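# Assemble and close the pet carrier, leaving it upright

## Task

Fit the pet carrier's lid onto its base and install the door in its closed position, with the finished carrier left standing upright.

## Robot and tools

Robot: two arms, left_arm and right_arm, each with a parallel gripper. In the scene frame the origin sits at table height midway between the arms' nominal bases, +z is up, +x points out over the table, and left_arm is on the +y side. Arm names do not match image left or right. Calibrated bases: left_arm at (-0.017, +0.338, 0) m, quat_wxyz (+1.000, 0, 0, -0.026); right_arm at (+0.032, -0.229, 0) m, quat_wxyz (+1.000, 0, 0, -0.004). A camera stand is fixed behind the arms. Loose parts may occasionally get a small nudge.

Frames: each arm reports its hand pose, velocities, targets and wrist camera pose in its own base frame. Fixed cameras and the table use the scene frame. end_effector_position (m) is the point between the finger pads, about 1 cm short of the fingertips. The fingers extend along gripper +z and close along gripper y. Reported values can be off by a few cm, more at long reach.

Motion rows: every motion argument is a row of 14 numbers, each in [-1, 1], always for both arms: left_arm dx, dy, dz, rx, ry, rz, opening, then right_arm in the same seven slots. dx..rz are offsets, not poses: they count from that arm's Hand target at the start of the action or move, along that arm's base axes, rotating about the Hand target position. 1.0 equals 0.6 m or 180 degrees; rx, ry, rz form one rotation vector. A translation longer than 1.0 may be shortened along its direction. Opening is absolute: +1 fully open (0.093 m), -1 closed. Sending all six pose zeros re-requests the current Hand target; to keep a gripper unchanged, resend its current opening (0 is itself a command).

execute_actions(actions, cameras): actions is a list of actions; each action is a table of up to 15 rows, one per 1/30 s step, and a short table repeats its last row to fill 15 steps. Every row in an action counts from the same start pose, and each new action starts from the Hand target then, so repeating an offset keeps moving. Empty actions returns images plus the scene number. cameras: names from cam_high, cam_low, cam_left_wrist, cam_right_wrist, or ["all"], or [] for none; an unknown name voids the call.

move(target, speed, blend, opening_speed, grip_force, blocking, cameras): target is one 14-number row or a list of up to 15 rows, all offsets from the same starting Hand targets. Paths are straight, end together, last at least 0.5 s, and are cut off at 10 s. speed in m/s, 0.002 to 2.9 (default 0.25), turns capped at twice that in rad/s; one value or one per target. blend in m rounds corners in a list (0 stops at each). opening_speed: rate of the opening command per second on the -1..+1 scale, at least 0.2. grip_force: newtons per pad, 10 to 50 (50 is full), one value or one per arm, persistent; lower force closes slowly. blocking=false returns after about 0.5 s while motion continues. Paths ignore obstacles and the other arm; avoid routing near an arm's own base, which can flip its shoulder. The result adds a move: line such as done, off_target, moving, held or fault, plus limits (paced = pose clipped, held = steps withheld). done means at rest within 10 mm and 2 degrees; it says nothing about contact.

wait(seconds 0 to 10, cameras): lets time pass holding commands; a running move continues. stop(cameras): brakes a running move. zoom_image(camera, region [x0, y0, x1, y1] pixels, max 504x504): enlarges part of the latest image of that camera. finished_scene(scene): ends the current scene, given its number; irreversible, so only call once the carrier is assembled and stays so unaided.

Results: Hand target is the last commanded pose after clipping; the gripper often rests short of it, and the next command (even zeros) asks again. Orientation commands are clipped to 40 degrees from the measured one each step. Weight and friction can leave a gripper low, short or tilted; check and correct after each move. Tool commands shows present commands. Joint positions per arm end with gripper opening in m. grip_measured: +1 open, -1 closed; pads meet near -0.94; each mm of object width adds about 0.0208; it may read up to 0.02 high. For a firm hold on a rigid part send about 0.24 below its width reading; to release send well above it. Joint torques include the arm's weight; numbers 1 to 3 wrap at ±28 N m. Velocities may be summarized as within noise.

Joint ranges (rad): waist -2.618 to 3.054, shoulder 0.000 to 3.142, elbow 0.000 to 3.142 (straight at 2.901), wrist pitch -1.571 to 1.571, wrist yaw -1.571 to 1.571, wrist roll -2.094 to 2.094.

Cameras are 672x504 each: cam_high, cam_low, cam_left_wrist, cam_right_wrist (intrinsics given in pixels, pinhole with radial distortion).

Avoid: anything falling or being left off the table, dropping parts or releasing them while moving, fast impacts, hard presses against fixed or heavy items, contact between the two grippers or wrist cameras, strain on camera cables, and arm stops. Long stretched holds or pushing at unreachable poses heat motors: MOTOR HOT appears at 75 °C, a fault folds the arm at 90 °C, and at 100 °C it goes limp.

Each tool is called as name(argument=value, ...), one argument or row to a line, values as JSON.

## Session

execute_actions(
  actions=[],
)

Scene clock: 0.00 s.
left_arm: end_effector_position=(+0.2344, +0.0250, +0.1802) grip_measured=+1.000 end_effector_quat_wxyz=(+0.517, -0.151, +0.842, +0.024) | right_arm: end_effector_position=(+0.2371, +0.0627, +0.1662) grip_measured=+1.000 end_effector_quat_wxyz=(+0.536, +0.107, +0.834, -0.072)
Joint positions: left_arm=[-0.091 0.442 0.473 -0.534 -0.277 -0.281 0.093] | right_arm=[0.854 0.778 0.499 -0.523 0.957 0.696 0.093]
Joint velocities: within noise
Joint torques (N m): no reading
Heat: left arm: 43 °C; right arm: 40 °C.
Hand target: left_arm +0.2363, +0.0249, +0.1890; +0.527, -0.152, +0.836, +0.021 | right_arm +0.2381, +0.0638, +0.1706; +0.540, +0.110, +0.832, -0.067
Tool commands: left_gripper/opening=+1.0 right_gripper/opening=+1.0

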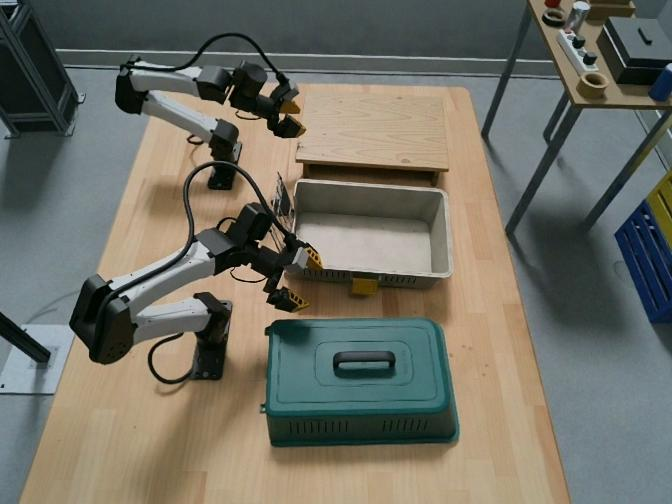

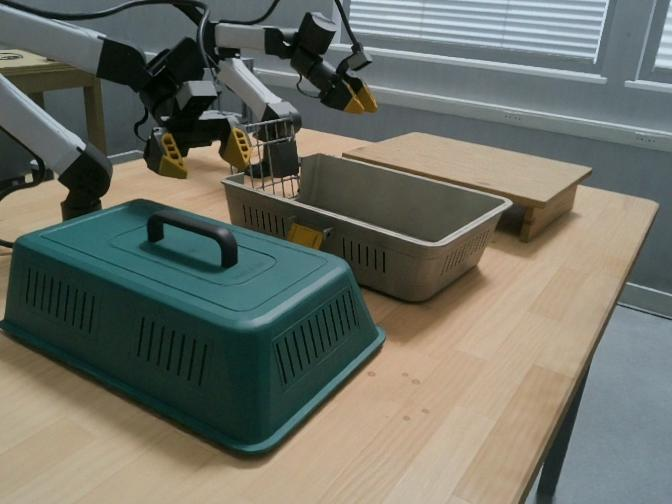

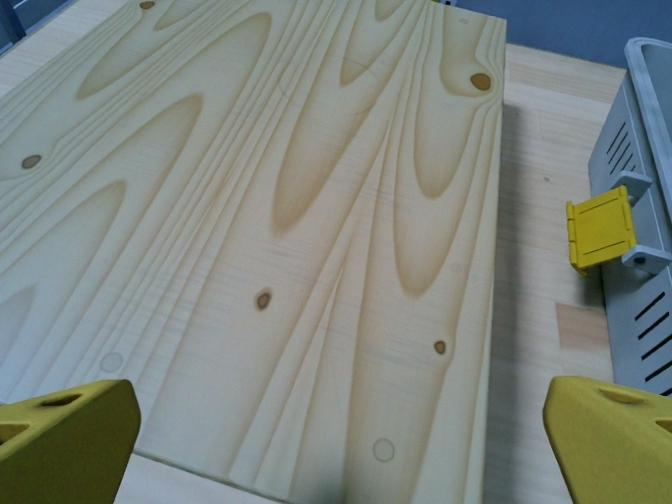

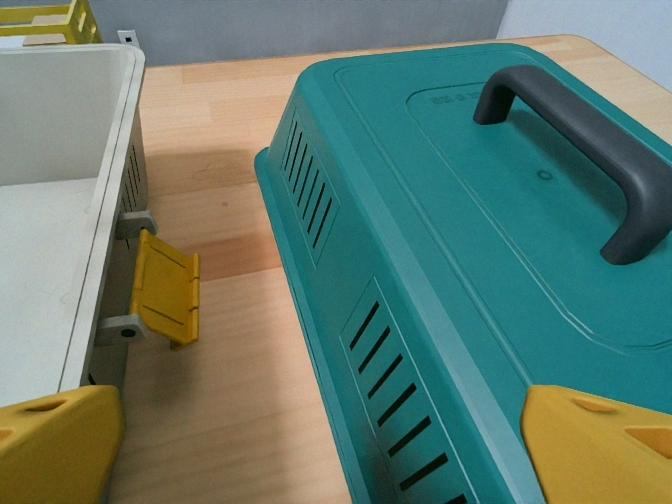

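move(
  target=[
    [0,-0.05,0.25,0,0,0,1,0,0,0.2,0,0,0,1],
    [-0.28,-0.435,0.303,0.128,-0.027,-0.24,1,0.17,-0.255,0.11,0.013,0.115,0.081,1],
  ],
  cameras=["all"],
  blend=0.03,
)

Scene clock: 13.73 s.
left_arm: end_effector_position=(+0.0687, -0.2362, +0.3599) grip_measured=+1.000 end_effector_quat_wxyz=(+0.552, +0.313, +0.769, -0.079) | right_arm: end_effector_position=(+0.3365, -0.0884, +0.2248) grip_measured=+1.000 end_effector_quat_wxyz=(+0.373, +0.009, +0.928, +0.001)
Joint positions: left_arm=[-1.967 1.234 1.542 -1.566 -1.161 -0.988 0.093] | right_arm=[-0.379 1.255 1.162 -0.749 -0.254 -0.262 0.093]
Joint torques (N m): left_arm=[-0.27 -2.65 8.2 0.86 -0.8 0.2] | right_arm=[-0.61 -4.36 11.41 1.58 -0.28 -0.17]
Heat: left arm: 45 °C; right arm: 42 °C.
Hand target: left_arm +0.0683, -0.2361, +0.3708; +0.552, +0.269, +0.789, -0.016 | right_arm +0.3400, -0.0892, +0.2365; +0.384, +0.002, +0.924, +0.000
Off the commanded pose: left_arm 0.011 m, 9 deg | right_arm 0.012 m, 2 deg.
joint sent to its limit (left arm) — joint 4 (wrist pitch), lower limit. The joint targets are off in orientation, not in position.
move: off_target (left_arm, right_arm)

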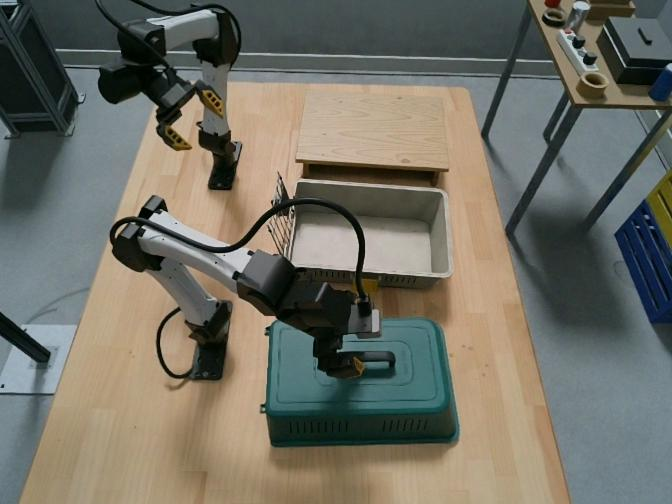

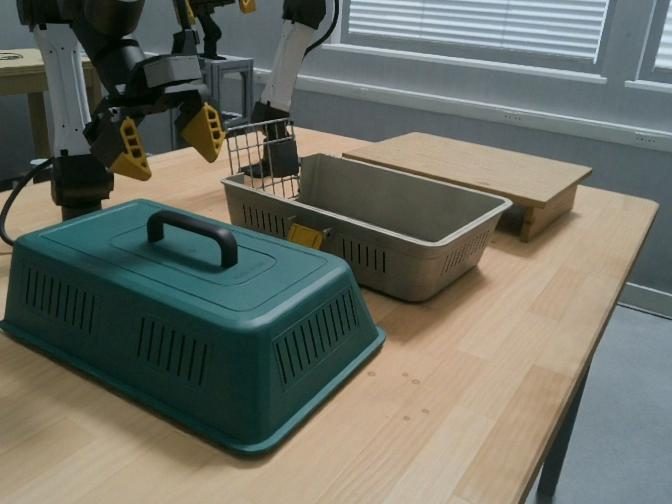

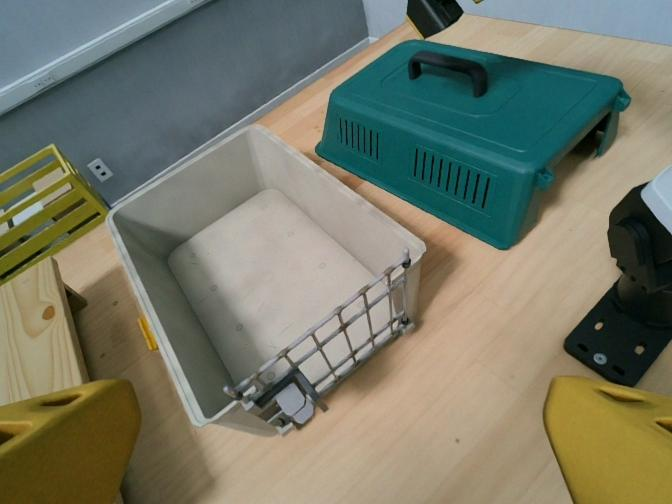

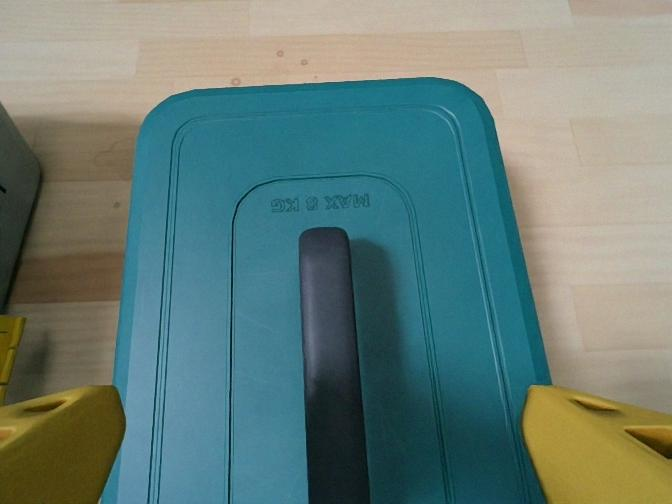

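move(
  target=[
    [0,0,0,0,0,0,1,0.025,-0.006,-0.12,0,-0.005,0.011,1],
    [0,0,0,0,0,0,1,0.035,-0.006,-0.163,0,-0.008,0.011,1],
  ],
  cameras=["cam_right_wrist","cam_low"],
  speed=0.12,
)

zoom_image(
  camera="cam_low",
  region=[60, 120, 300, 300],
)

Scene clock: 21.67 s.
left_arm: end_effector_position=(+0.0687, -0.2362, +0.3599) grip_measured=+1.000 end_effector_quat_wxyz=(+0.552, +0.313, +0.769, -0.079) | right_arm: end_effector_position=(+0.3586, -0.0941, +0.1394) grip_measured=+1.000 end_effector_quat_wxyz=(+0.389, -0.010, +0.921, +0.005)
Joint positions: left_arm=[-1.967 1.234 1.542 -1.566 -1.161 -0.988 0.093] | right_arm=[-0.386 1.347 0.866 -0.334 -0.289 -0.292 0.093]
Joint torques (N m): left_arm=[-0.24 -2.65 8.08 0.82 -0.84 0.21] | right_arm=[-0.12 -5.31 7.23 1.92 -0.27 -0.09]
Heat: left arm: 47 °C; right arm: 43 °C.
Hand target: left_arm +0.0683, -0.2361, +0.3708; +0.551, +0.269, +0.789, -0.017 | right_arm +0.3611, -0.0929, +0.1386; +0.395, -0.014, +0.919, +0.007
Off the commanded pose: left_arm 0.011 m, 9 deg | right_arm 0.003 m, 1 deg.
joint sent to its limit (left arm) — joint 4 (wrist pitch), lower limit. The joint targets are off in orientation, not in position.
move: off_target (left_arm)
Images, in order (width x height): cam_low 672x504, cam_right_wrist 672x504.

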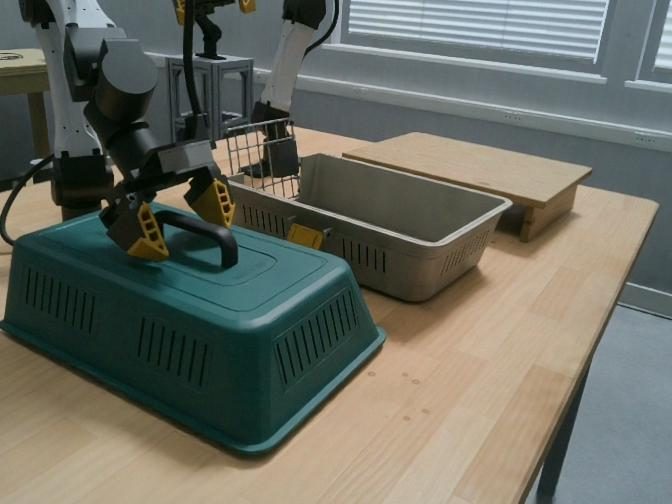

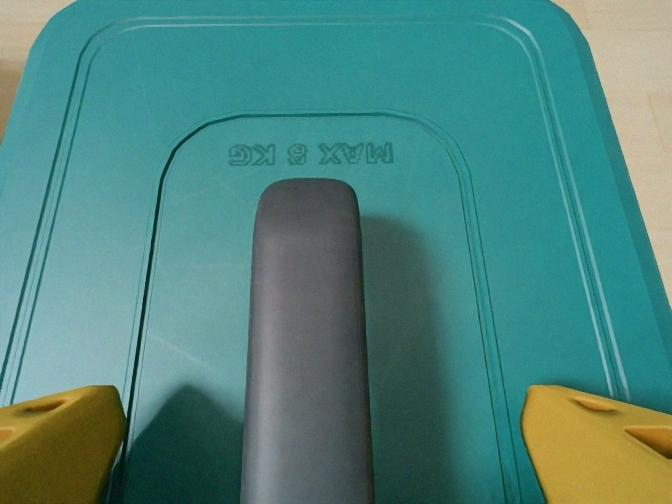

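Scaled by 2.100 from the camera's 672x504 image, which has a finer 960x720 frame.

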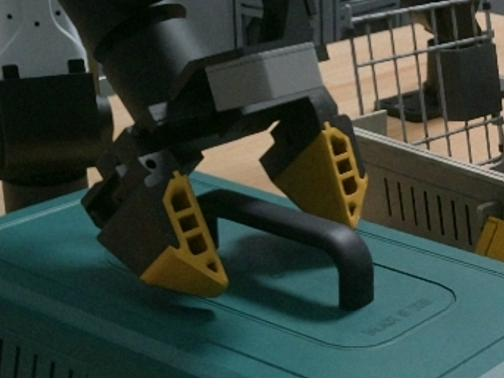

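move(
  target=[
    [0,0,0,0,0,0,1,-0.016,0.008,-0.004,0,0,0,1],
    [0,0,0,0,0,0,1,-0.016,0.008,-0.004,0,0,0,-0.8],
  ],
  cameras=["cam_right_wrist","cam_low"],
  speed=0.06,
  opening_speed=0.8,
)

move(
  target=[0,0,0,0,0,0,1,0.01,0,0.13,0,-0.03,0,-1],
  cameras=["cam_right_wrist","cam_low","cam_high"],
  speed=0.06,
)

Scene clock: 30.87 s.
left_arm: end_effector_position=(+0.0687, -0.2362, +0.3599) grip_measured=+1.000 end_effector_quat_wxyz=(+0.552, +0.313, +0.769, -0.079) | right_arm: end_effector_position=(+0.3517, -0.0911, +0.1329) grip_measured=-0.609 end_effector_quat_wxyz=(+0.386, -0.010, +0.923, +0.006)
Joint positions: left_arm=[-1.967 1.234 1.542 -1.566 -1.161 -0.988 0.093] | right_arm=[-0.386 1.326 0.829 -0.326 -0.29 -0.293 0.016]
Joint torques (N m): left_arm=[-0.25 -2.65 8.09 0.86 -0.76 0.25] | right_arm=[0.2 -7.25 6.8 1.83 -0.23 -0.05]
Heat: left arm: 48 °C; right arm: 44 °C.
Hand target: left_arm +0.0683, -0.2361, +0.3708; +0.551, +0.269, +0.789, -0.017 | right_arm +0.3515, -0.0880, +0.1363; +0.395, -0.015, +0.918, +0.006
Off the commanded pose: left_arm 0.011 m, 9 deg | right_arm 0.005 m, 1 deg.
joint sent to its limit (left arm) — joint 4 (wrist pitch), lower limit. The joint targets are off in orientation, not in position.
move: off_target (left_arm)
Images, in order (width x height): cam_low 672x504, cam_right_wrist 672x504.

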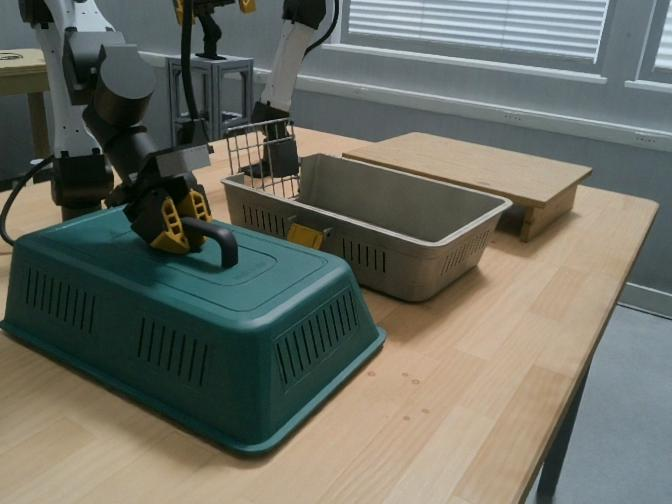

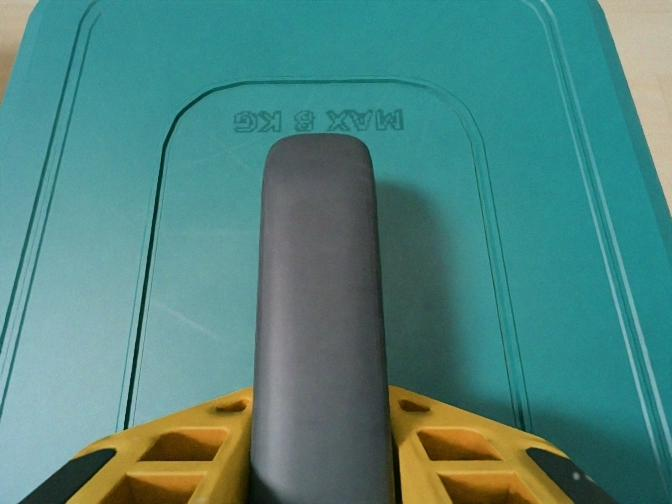

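Scene clock: 32.83 s.
left_arm: end_effector_position=(+0.0687, -0.2362, +0.3599) grip_measured=+1.000 end_effector_quat_wxyz=(+0.552, +0.313, +0.769, -0.079) | right_arm: end_effector_position=(+0.3375, -0.0838, +0.1693) grip_measured=-0.623 end_effector_quat_wxyz=(+0.371, -0.005, +0.928, +0.018)
Joint positions: left_arm=[-1.967 1.234 1.542 -1.566 -1.161 -0.988 0.093] | right_arm=[-0.386 1.26 0.95 -0.549 -0.299 -0.286 0.015]
Joint torques (N m): left_arm=[-0.25 -2.69 8.13 0.84 -0.81 0.23] | right_arm=[-0.59 -8.28 13.64 2.21 -0.47 0.06]
Heat: left arm: 48 °C; right arm: 44 °C.
Hand target: left_arm +0.0683, -0.2361, +0.3708; +0.551, +0.269, +0.789, -0.017 | right_arm +0.3575, -0.0881, +0.2142; +0.438, -0.015, +0.899, +0.006
Off the commanded pose: left_arm 0.011 m, 9 deg | right_arm 0.049 m, 9 deg.
joint sent to its limit (left arm) — joint 4 (wrist pitch), lower limit. The joint targets are off in orientation, not in position.
move: off_target (left_arm, right_arm)
Images, in order (width x height): cam_high 672x504, cam_low 672x504, cam_right_wrist 672x504.

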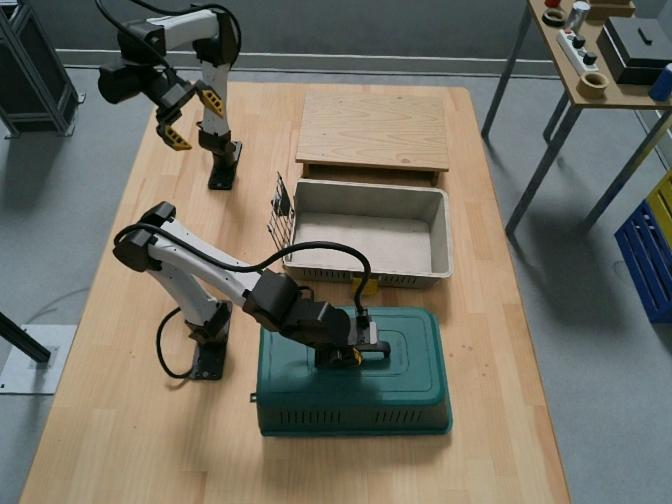

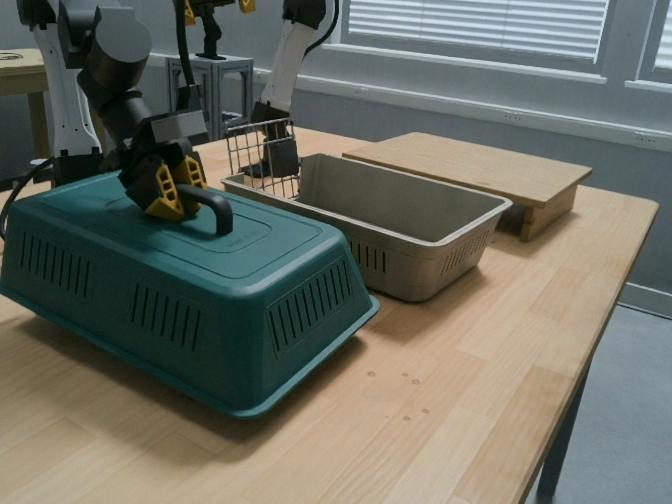

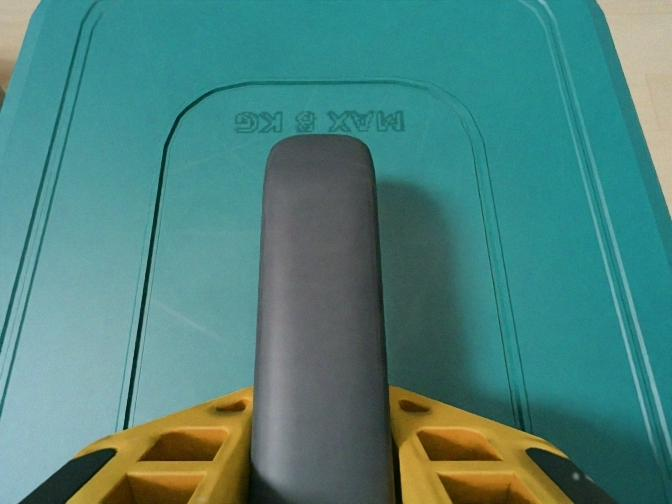

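move(
  target=[0,0,0,0,0,0,1,0.04,-0.02,0.35,0,0.01,0,-1],
  cameras=["cam_low","cam_high","cam_left_wrist"],
  speed=0.1,
)

zoom_image(
  camera="cam_high",
  region=[250, 160, 470, 300],
)

zoom_image(
  camera="cam_left_wrist",
  region=[180, 220, 440, 450],
)

Scene clock: 38.43 s.
left_arm: end_effector_position=(+0.0687, -0.2362, +0.3599) grip_measured=+1.000 end_effector_quat_wxyz=(+0.552, +0.313, +0.769, -0.079) | right_arm: end_effector_position=(+0.3750, -0.0990, +0.3968) grip_measured=-0.624 end_effector_quat_wxyz=(+0.375, -0.006, +0.927, +0.017)
Joint positions: left_arm=[-1.967 1.234 1.542 -1.566 -1.161 -0.988 0.093] | right_arm=[-0.386 1.8 2.495 -1.546 -0.299 -0.286 0.015]
Joint torques (N m): left_arm=[-0.21 -2.66 8.12 0.84 -0.8 0.22] | right_arm=[-0.72 -8.65 9.77 2.17 -0.38 -0.03]
Heat: left arm: 49 °C; right arm: 46 °C.
Hand target: left_arm +0.0683, -0.2361, +0.3708; +0.551, +0.269, +0.789, -0.017 | right_arm +0.3814, -0.1001, +0.4243; +0.424, -0.015, +0.906, +0.006
Off the commanded pose: left_arm 0.011 m, 9 deg | right_arm 0.028 m, 6 deg.
joint sent to its limit (left arm) — joint 4 (wrist pitch), lower limit. The joint targets are off in orientation, not in position.
move: off_target (left_arm, right_arm)
Images, in order (width x height): cam_high 672x504, cam_low 672x504, cam_left_wrist 672x504.

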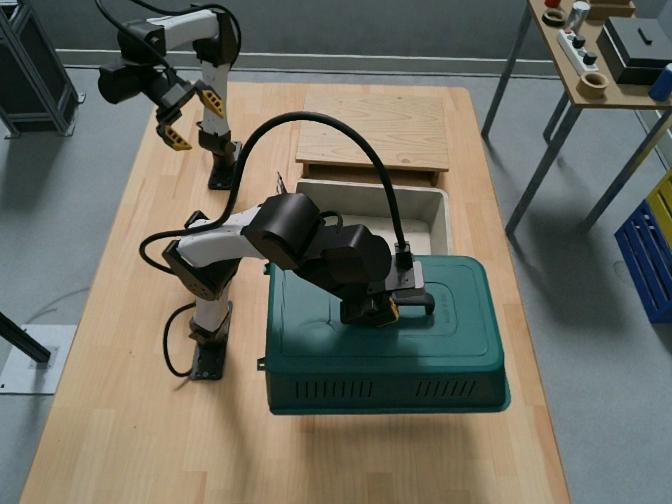

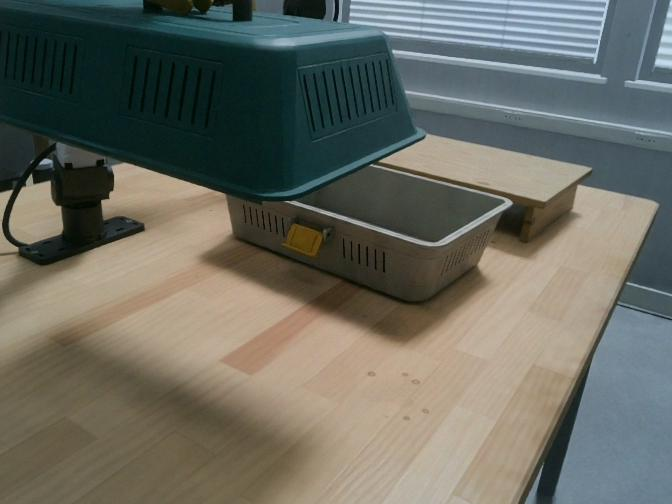

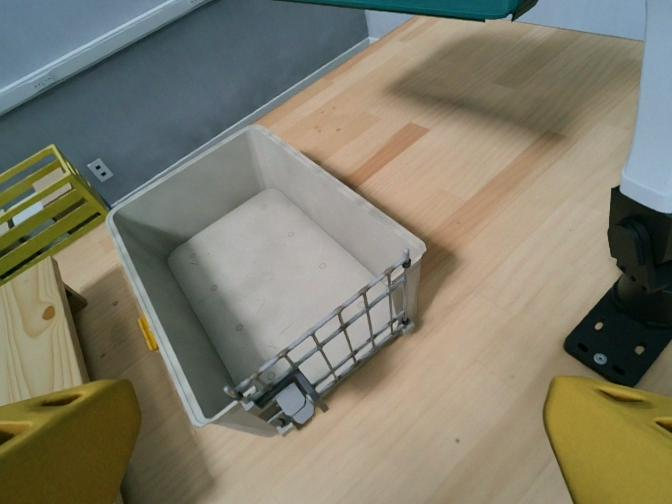

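Scaled by 2.291 from the camera's 672x504 image, which has a finer 960x720 frame.

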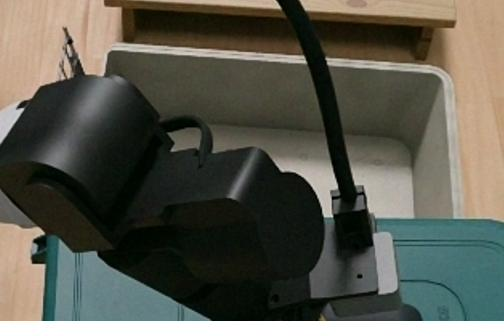

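Scaled by 1.938 from the camera's 672x504 image, which has a finer 960x720 frame.

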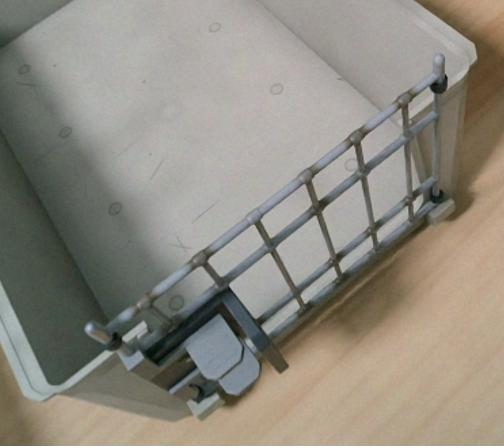

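move(
  target=[0,0,0,0,0,0,1,0.0,0.6,0.0,0.01,0.0,-0.022,-1],
  cameras=["cam_low","cam_high","cam_left_wrist"],
  speed=0.14,
)

zoom_image(
  camera="cam_high",
  region=[250, 120, 500, 300],
)

zoom_image(
  camera="cam_low",
  region=[180, 10, 540, 310],
)

Scene clock: 51.40 s.
left_arm: end_effector_position=(+0.0687, -0.2362, +0.3599) grip_measured=+1.000 end_effector_quat_wxyz=(+0.552, +0.313, +0.769, -0.079) | right_arm: end_effector_position=(+0.3704, +0.2593, +0.3889) grip_measured=-0.624 end_effector_quat_wxyz=(+0.433, -0.029, +0.901, +0.013)
Joint positions: left_arm=[-1.967 1.234 1.542 -1.566 -1.161 -0.988 0.093] | right_arm=[0.81 2.1 2.824 -1.554 0.561 0.524 0.015]
Joint torques (N m): left_arm=[-0.18 -2.76 8.23 0.88 -0.75 0.25] | right_arm=[-0.36 -11.55 9.43 2.38 0.72 0.07]
Heat: left arm: 50 °C; right arm: 48 °C.
Hand target: left_arm +0.0683, -0.2361, +0.3708; +0.551, +0.269, +0.789, -0.017 | right_arm +0.3813, +0.2601, +0.4242; +0.424, +0.023, +0.905, +0.006
Off the commanded pose: left_arm 0.011 m, 9 deg | right_arm 0.037 m, 6 deg.
elbow stopped short (right arm): the move would have taken joint 3 (elbow) straighter than the controller allows.
joint sent to its limit (left arm) — joint 4 (wrist pitch), lower limit. The joint targets are off in orientation, not in position.
move: off_target (left_arm, right_arm)
Images, in order (width x height): cam_high 672x504, cam_low 672x504, cam_left_wrist 672x504.

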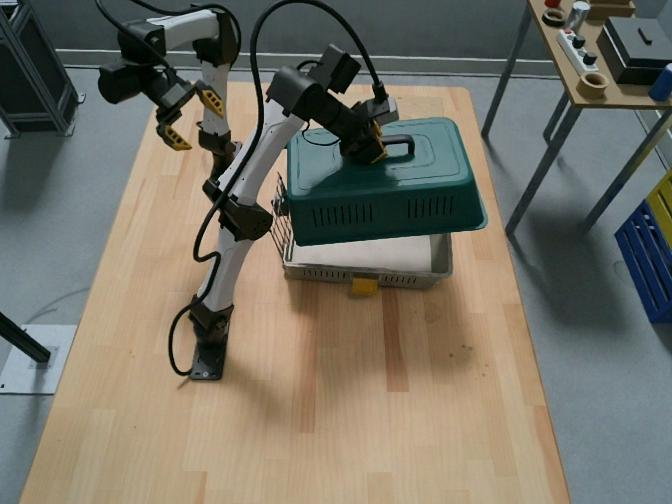

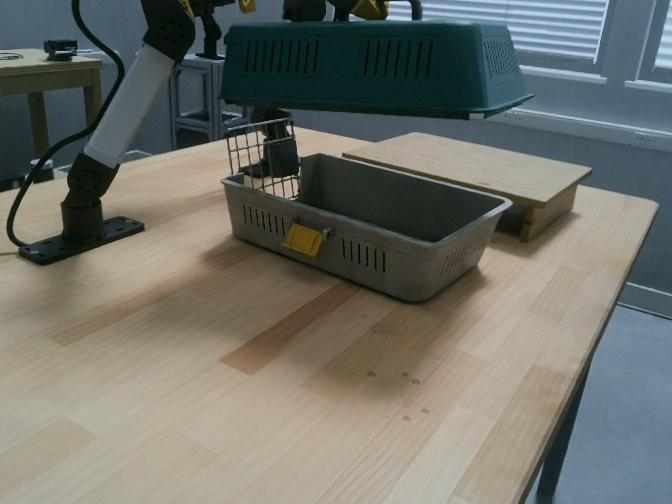

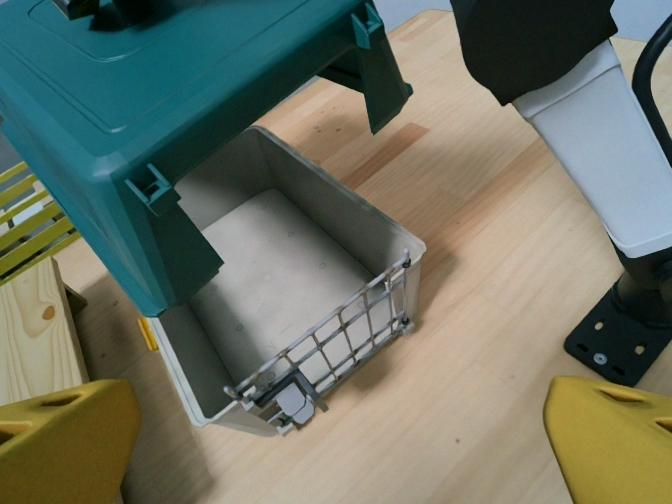

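Scaled by 2.016 from the camera's 672x504 image, which has a finer 960x720 frame.

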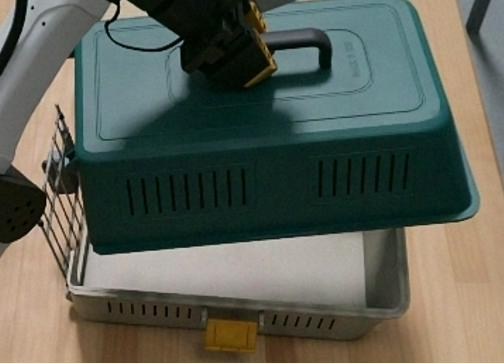

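Scaled by 1.400 from the camera's 672x504 image, which has a finer 960x720 frame.

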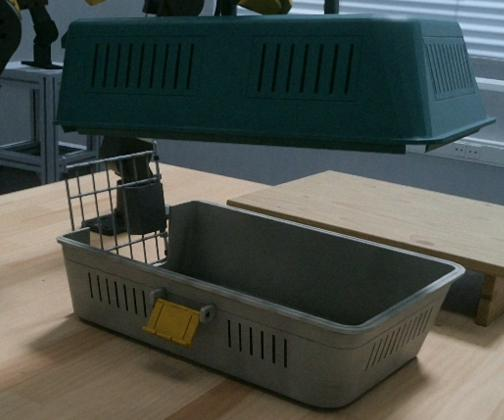

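move(
  target=[0,0,0,0,0,0,1,-0.01,0.01,-0.12,0.015,0.015,-0.008,-1],
  cameras=["cam_low","cam_high","cam_left_wrist"],
  speed=0.08,
)

zoom_image(
  camera="cam_high",
  region=[250, 120, 500, 300],
)

zoom_image(
  camera="cam_low",
  region=[180, 50, 520, 310],
)

Scene clock: 58.23 s.
left_arm: end_effector_position=(+0.0687, -0.2362, +0.3599) grip_measured=+1.000 end_effector_quat_wxyz=(+0.552, +0.313, +0.769, -0.079) | right_arm: end_effector_position=(+0.3729, +0.2676, +0.3172) grip_measured=-0.624 end_effector_quat_wxyz=(+0.353, +0.021, +0.935, -0.016)
Joint positions: left_arm=[-1.967 1.234 1.542 -1.566 -1.161 -0.988 0.093] | right_arm=[0.81 2.106 2.592 -1.543 0.533 0.713 0.015]
Joint torques (N m): left_arm=[-0.31 -2.69 8.16 0.84 -0.82 0.25] | right_arm=[0.08 -16.95 6.3 1.84 0.63 0.06]
Heat: left arm: 50 °C; right arm: 48 °C.
Hand target: left_arm +0.0683, -0.2361, +0.3708; +0.551, +0.269, +0.789, -0.017 | right_arm +0.3753, +0.2661, +0.3523; +0.402, +0.045, +0.914, +0.021
Off the commanded pose: left_arm 0.011 m, 9 deg | right_arm 0.035 m, 8 deg.
joint sent to its limit (left arm) — joint 4 (wrist pitch), lower limit. The joint targets are off in orientation, not in position.
move: off_target (left_arm, right_arm)
Images, in order (width x height): cam_high 672x504, cam_low 672x504, cam_left_wrist 672x504.

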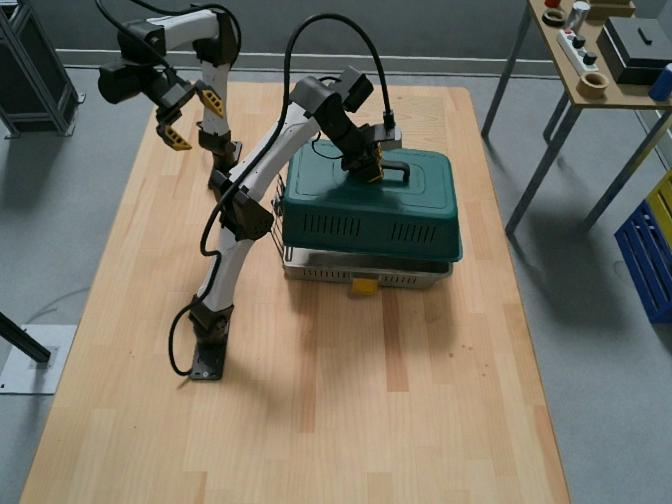

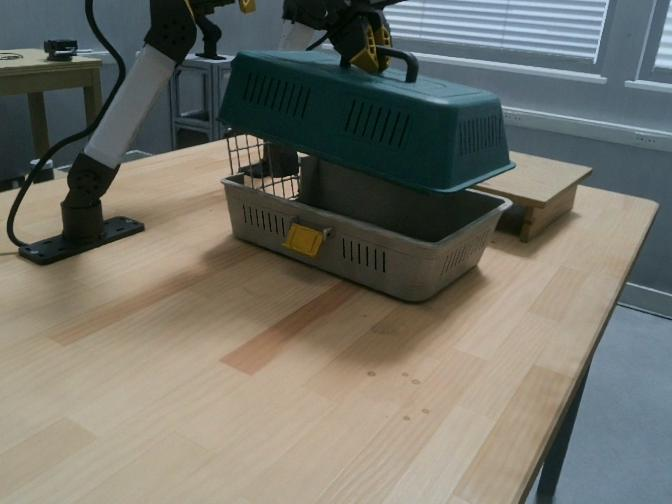

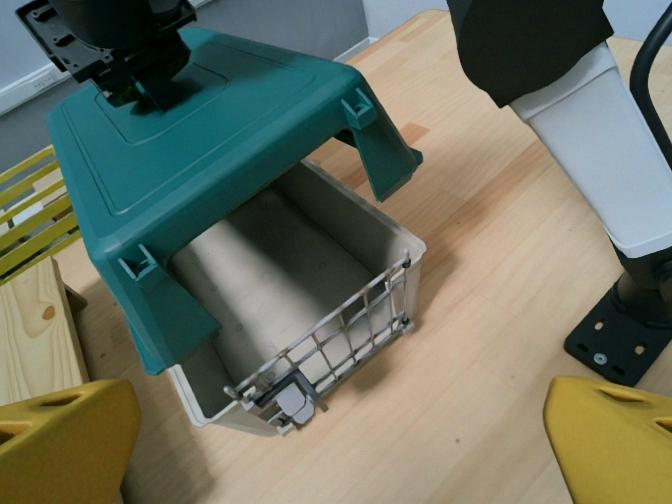

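Scaled by 2.016 from the camera's 672x504 image, which has a finer 960x720 frame.

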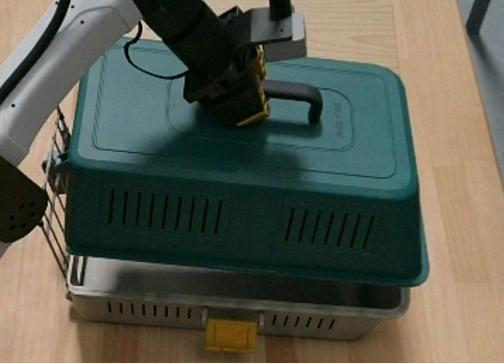

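Scaled by 1.482 from the camera's 672x504 image, which has a finer 960x720 frame.

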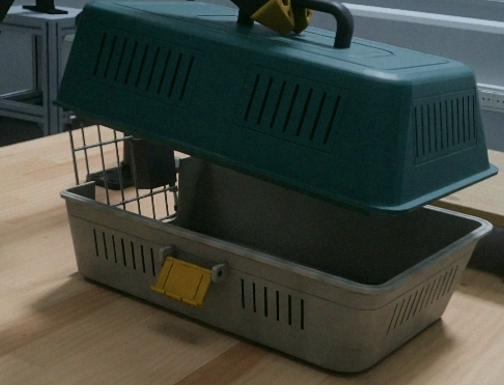

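move(
  target=[
    [0.02,-0.11,-0.2,0,-0.048,0,-1,-0.004,-0.004,-0.0,0,-0.018,0,-1],
    [0.053,-0.14,-0.34,0,-0.048,0,-1,-0.015,-0.009,0,0.0,-0.018,0,-1],
  ],
  cameras=["cam_low","cam_high","cam_left_wrist"],
  speed=0.1,
)

zoom_image(
  camera="cam_high",
  region=[240, 120, 470, 300],
)

zoom_image(
  camera="cam_low",
  region=[180, 50, 520, 310],
)

Scene clock: 70.00 s.
left_arm: end_effector_position=(+0.0986, -0.3194, +0.1658) grip_measured=-0.981 end_effector_quat_wxyz=(+0.609, +0.276, +0.743, +0.013) | right_arm: end_effector_position=(+0.3630, +0.2635, +0.3159) grip_measured=-0.624 end_effector_quat_wxyz=(+0.375, +0.024, +0.927, -0.008)
Joint positions: left_arm=[-1.775 1.526 0.871 -0.461 -1.28 -0.722 0] | right_arm=[0.83 1.942 2.292 -1.366 0.563 0.716 0.015]
Joint torques (N m): left_arm=[0.61 -7.09 5.59 1.35 -0.54 0.17] | right_arm=[0.28 -15.94 6.99 1.95 0.81 -0.07]
Heat: left arm: 51 °C; right arm: 49 °C.
Hand target: left_arm +0.1001, -0.3200, +0.1667; +0.609, +0.270, +0.746, +0.004 | right_arm +0.3663, +0.2607, +0.3524; +0.428, +0.044, +0.903, +0.022
Off the commanded pose: left_arm 0.002 m, 1 deg | right_arm 0.037 m, 8 deg.
move: off_target (right_arm)
Images, in order (width x height): cam_high 672x504, cam_low 672x504, cam_left_wrist 672x504.

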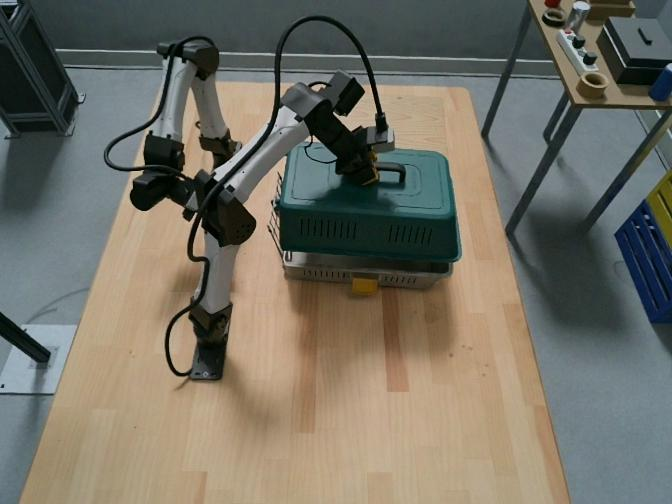

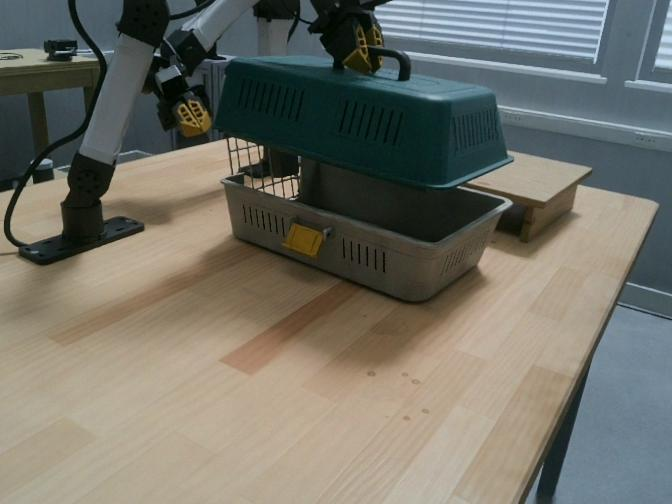

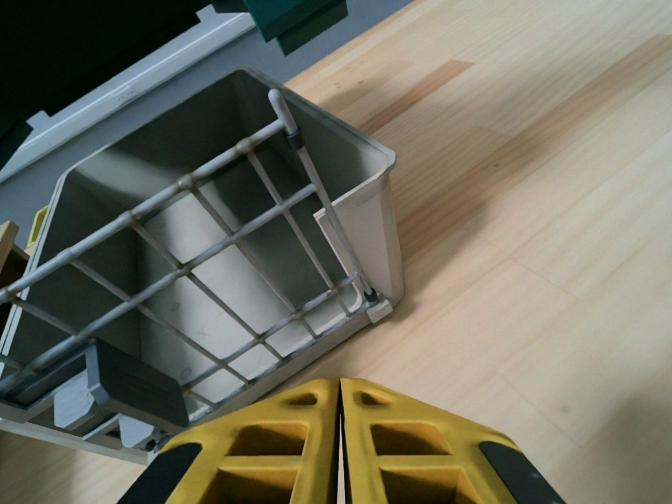

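Scaled by 2.191 from the camera's 672x504 image, which has a finer 960x720 frame.

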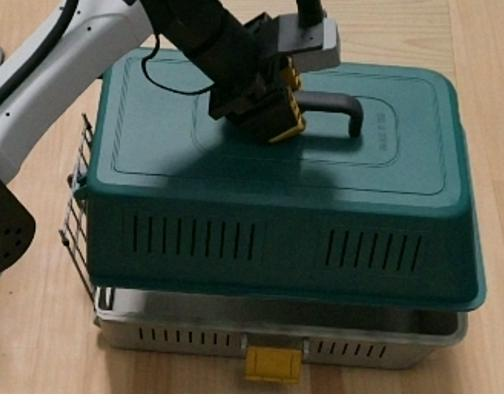

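Scaled by 1.482 from the camera's 672x504 image, which has a finer 960x720 frame.

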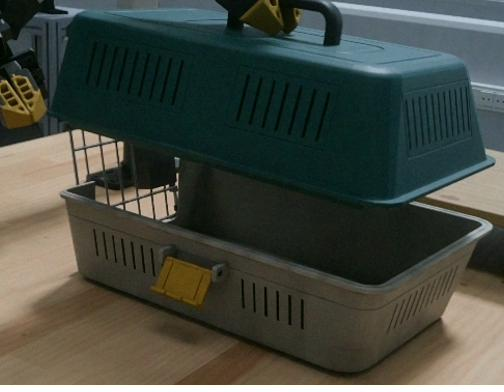

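move(
  target=[
    [0.1,-0.02,0,0,0,0,-1,0.012,0,0,0,0,0,-1],
    [0.2,-0.03,0,0,0,0,-1,0.012,0,0,0,0,0,-1],
  ],
  cameras=["cam_low","cam_high","cam_left_wrist"],
  speed=0.06,
  blend=0.02,
)

zoom_image(
  camera="cam_low",
  region=[180, 50, 520, 310],
)

zoom_image(
  camera="cam_high",
  region=[250, 190, 310, 280],
)

Scene clock: 81.23 s.
left_arm: end_effector_position=(+0.2187, -0.3344, +0.1673) grip_measured=-0.981 end_effector_quat_wxyz=(+0.607, +0.270, +0.748, +0.012) | right_arm: end_effector_position=(+0.3647, +0.2628, +0.3165) grip_measured=-0.624 end_effector_quat_wxyz=(+0.377, +0.023, +0.926, -0.008)
Joint positions: left_arm=[-1.345 1.528 0.739 0.309 -0.963 -0.037 0] | right_arm=[0.826 1.942 2.292 -1.36 0.563 0.71 0.015]
Joint torques (N m): left_arm=[0.46 -5.56 6.43 2.23 -0.12 0.19] | right_arm=[-0.69 -14.3 9.03 1.96 0.74 -0.16]
Heat: left arm: 50 °C; right arm: 52 °C.
Hand target: left_arm +0.2201, -0.3381, +0.1668; +0.609, +0.270, +0.746, +0.004 | right_arm +0.3736, +0.2607, +0.3524; +0.428, +0.044, +0.903, +0.022
Off the commanded pose: left_arm 0.004 m, 1 deg | right_arm 0.037 m, 8 deg.
move: off_target (right_arm)
Images, in order (width x height): cam_high 672x504, cam_low 672x504, cam_left_wrist 672x504.

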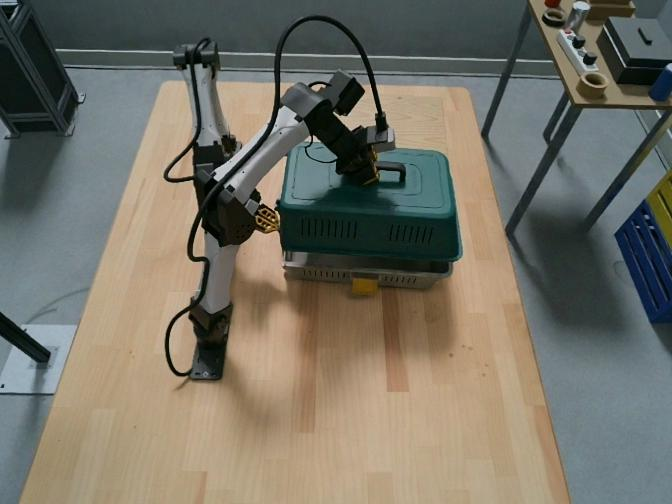

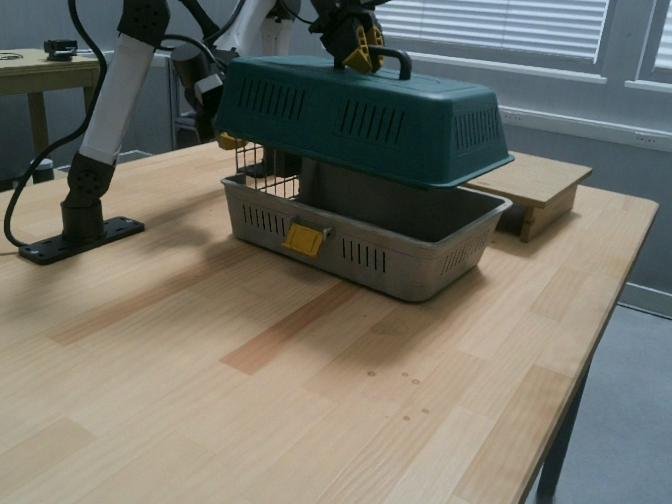

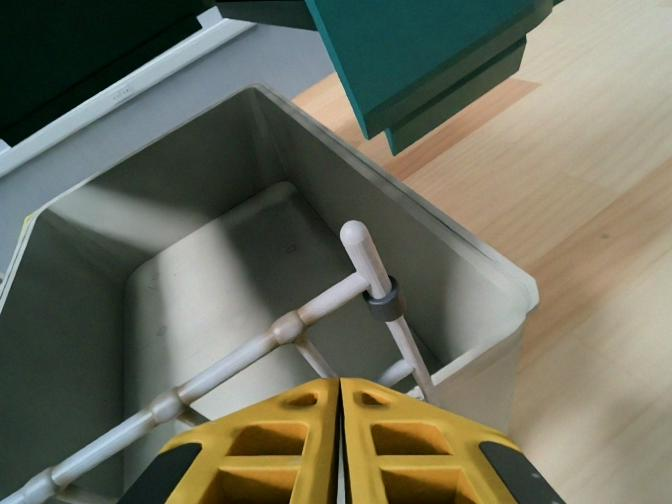

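Scaled by 1.482 from the camera's 672x504 image, which has a finer 960x720 frame.

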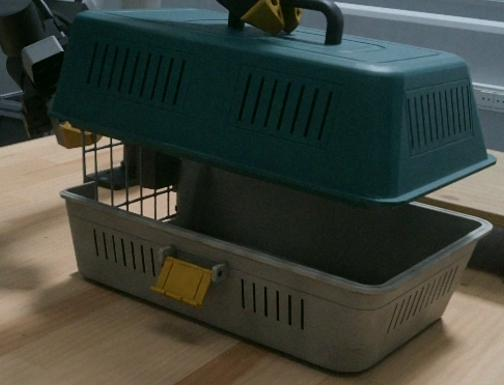

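Scaled by 5.600 from the camera's 672x504 image, which has a finer 960x720 frame.

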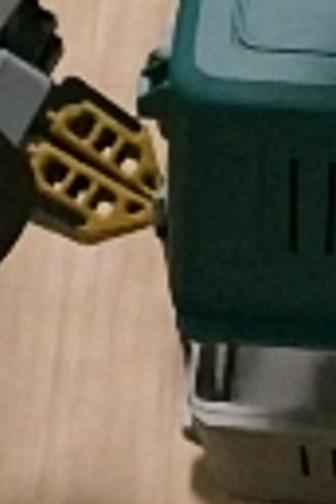

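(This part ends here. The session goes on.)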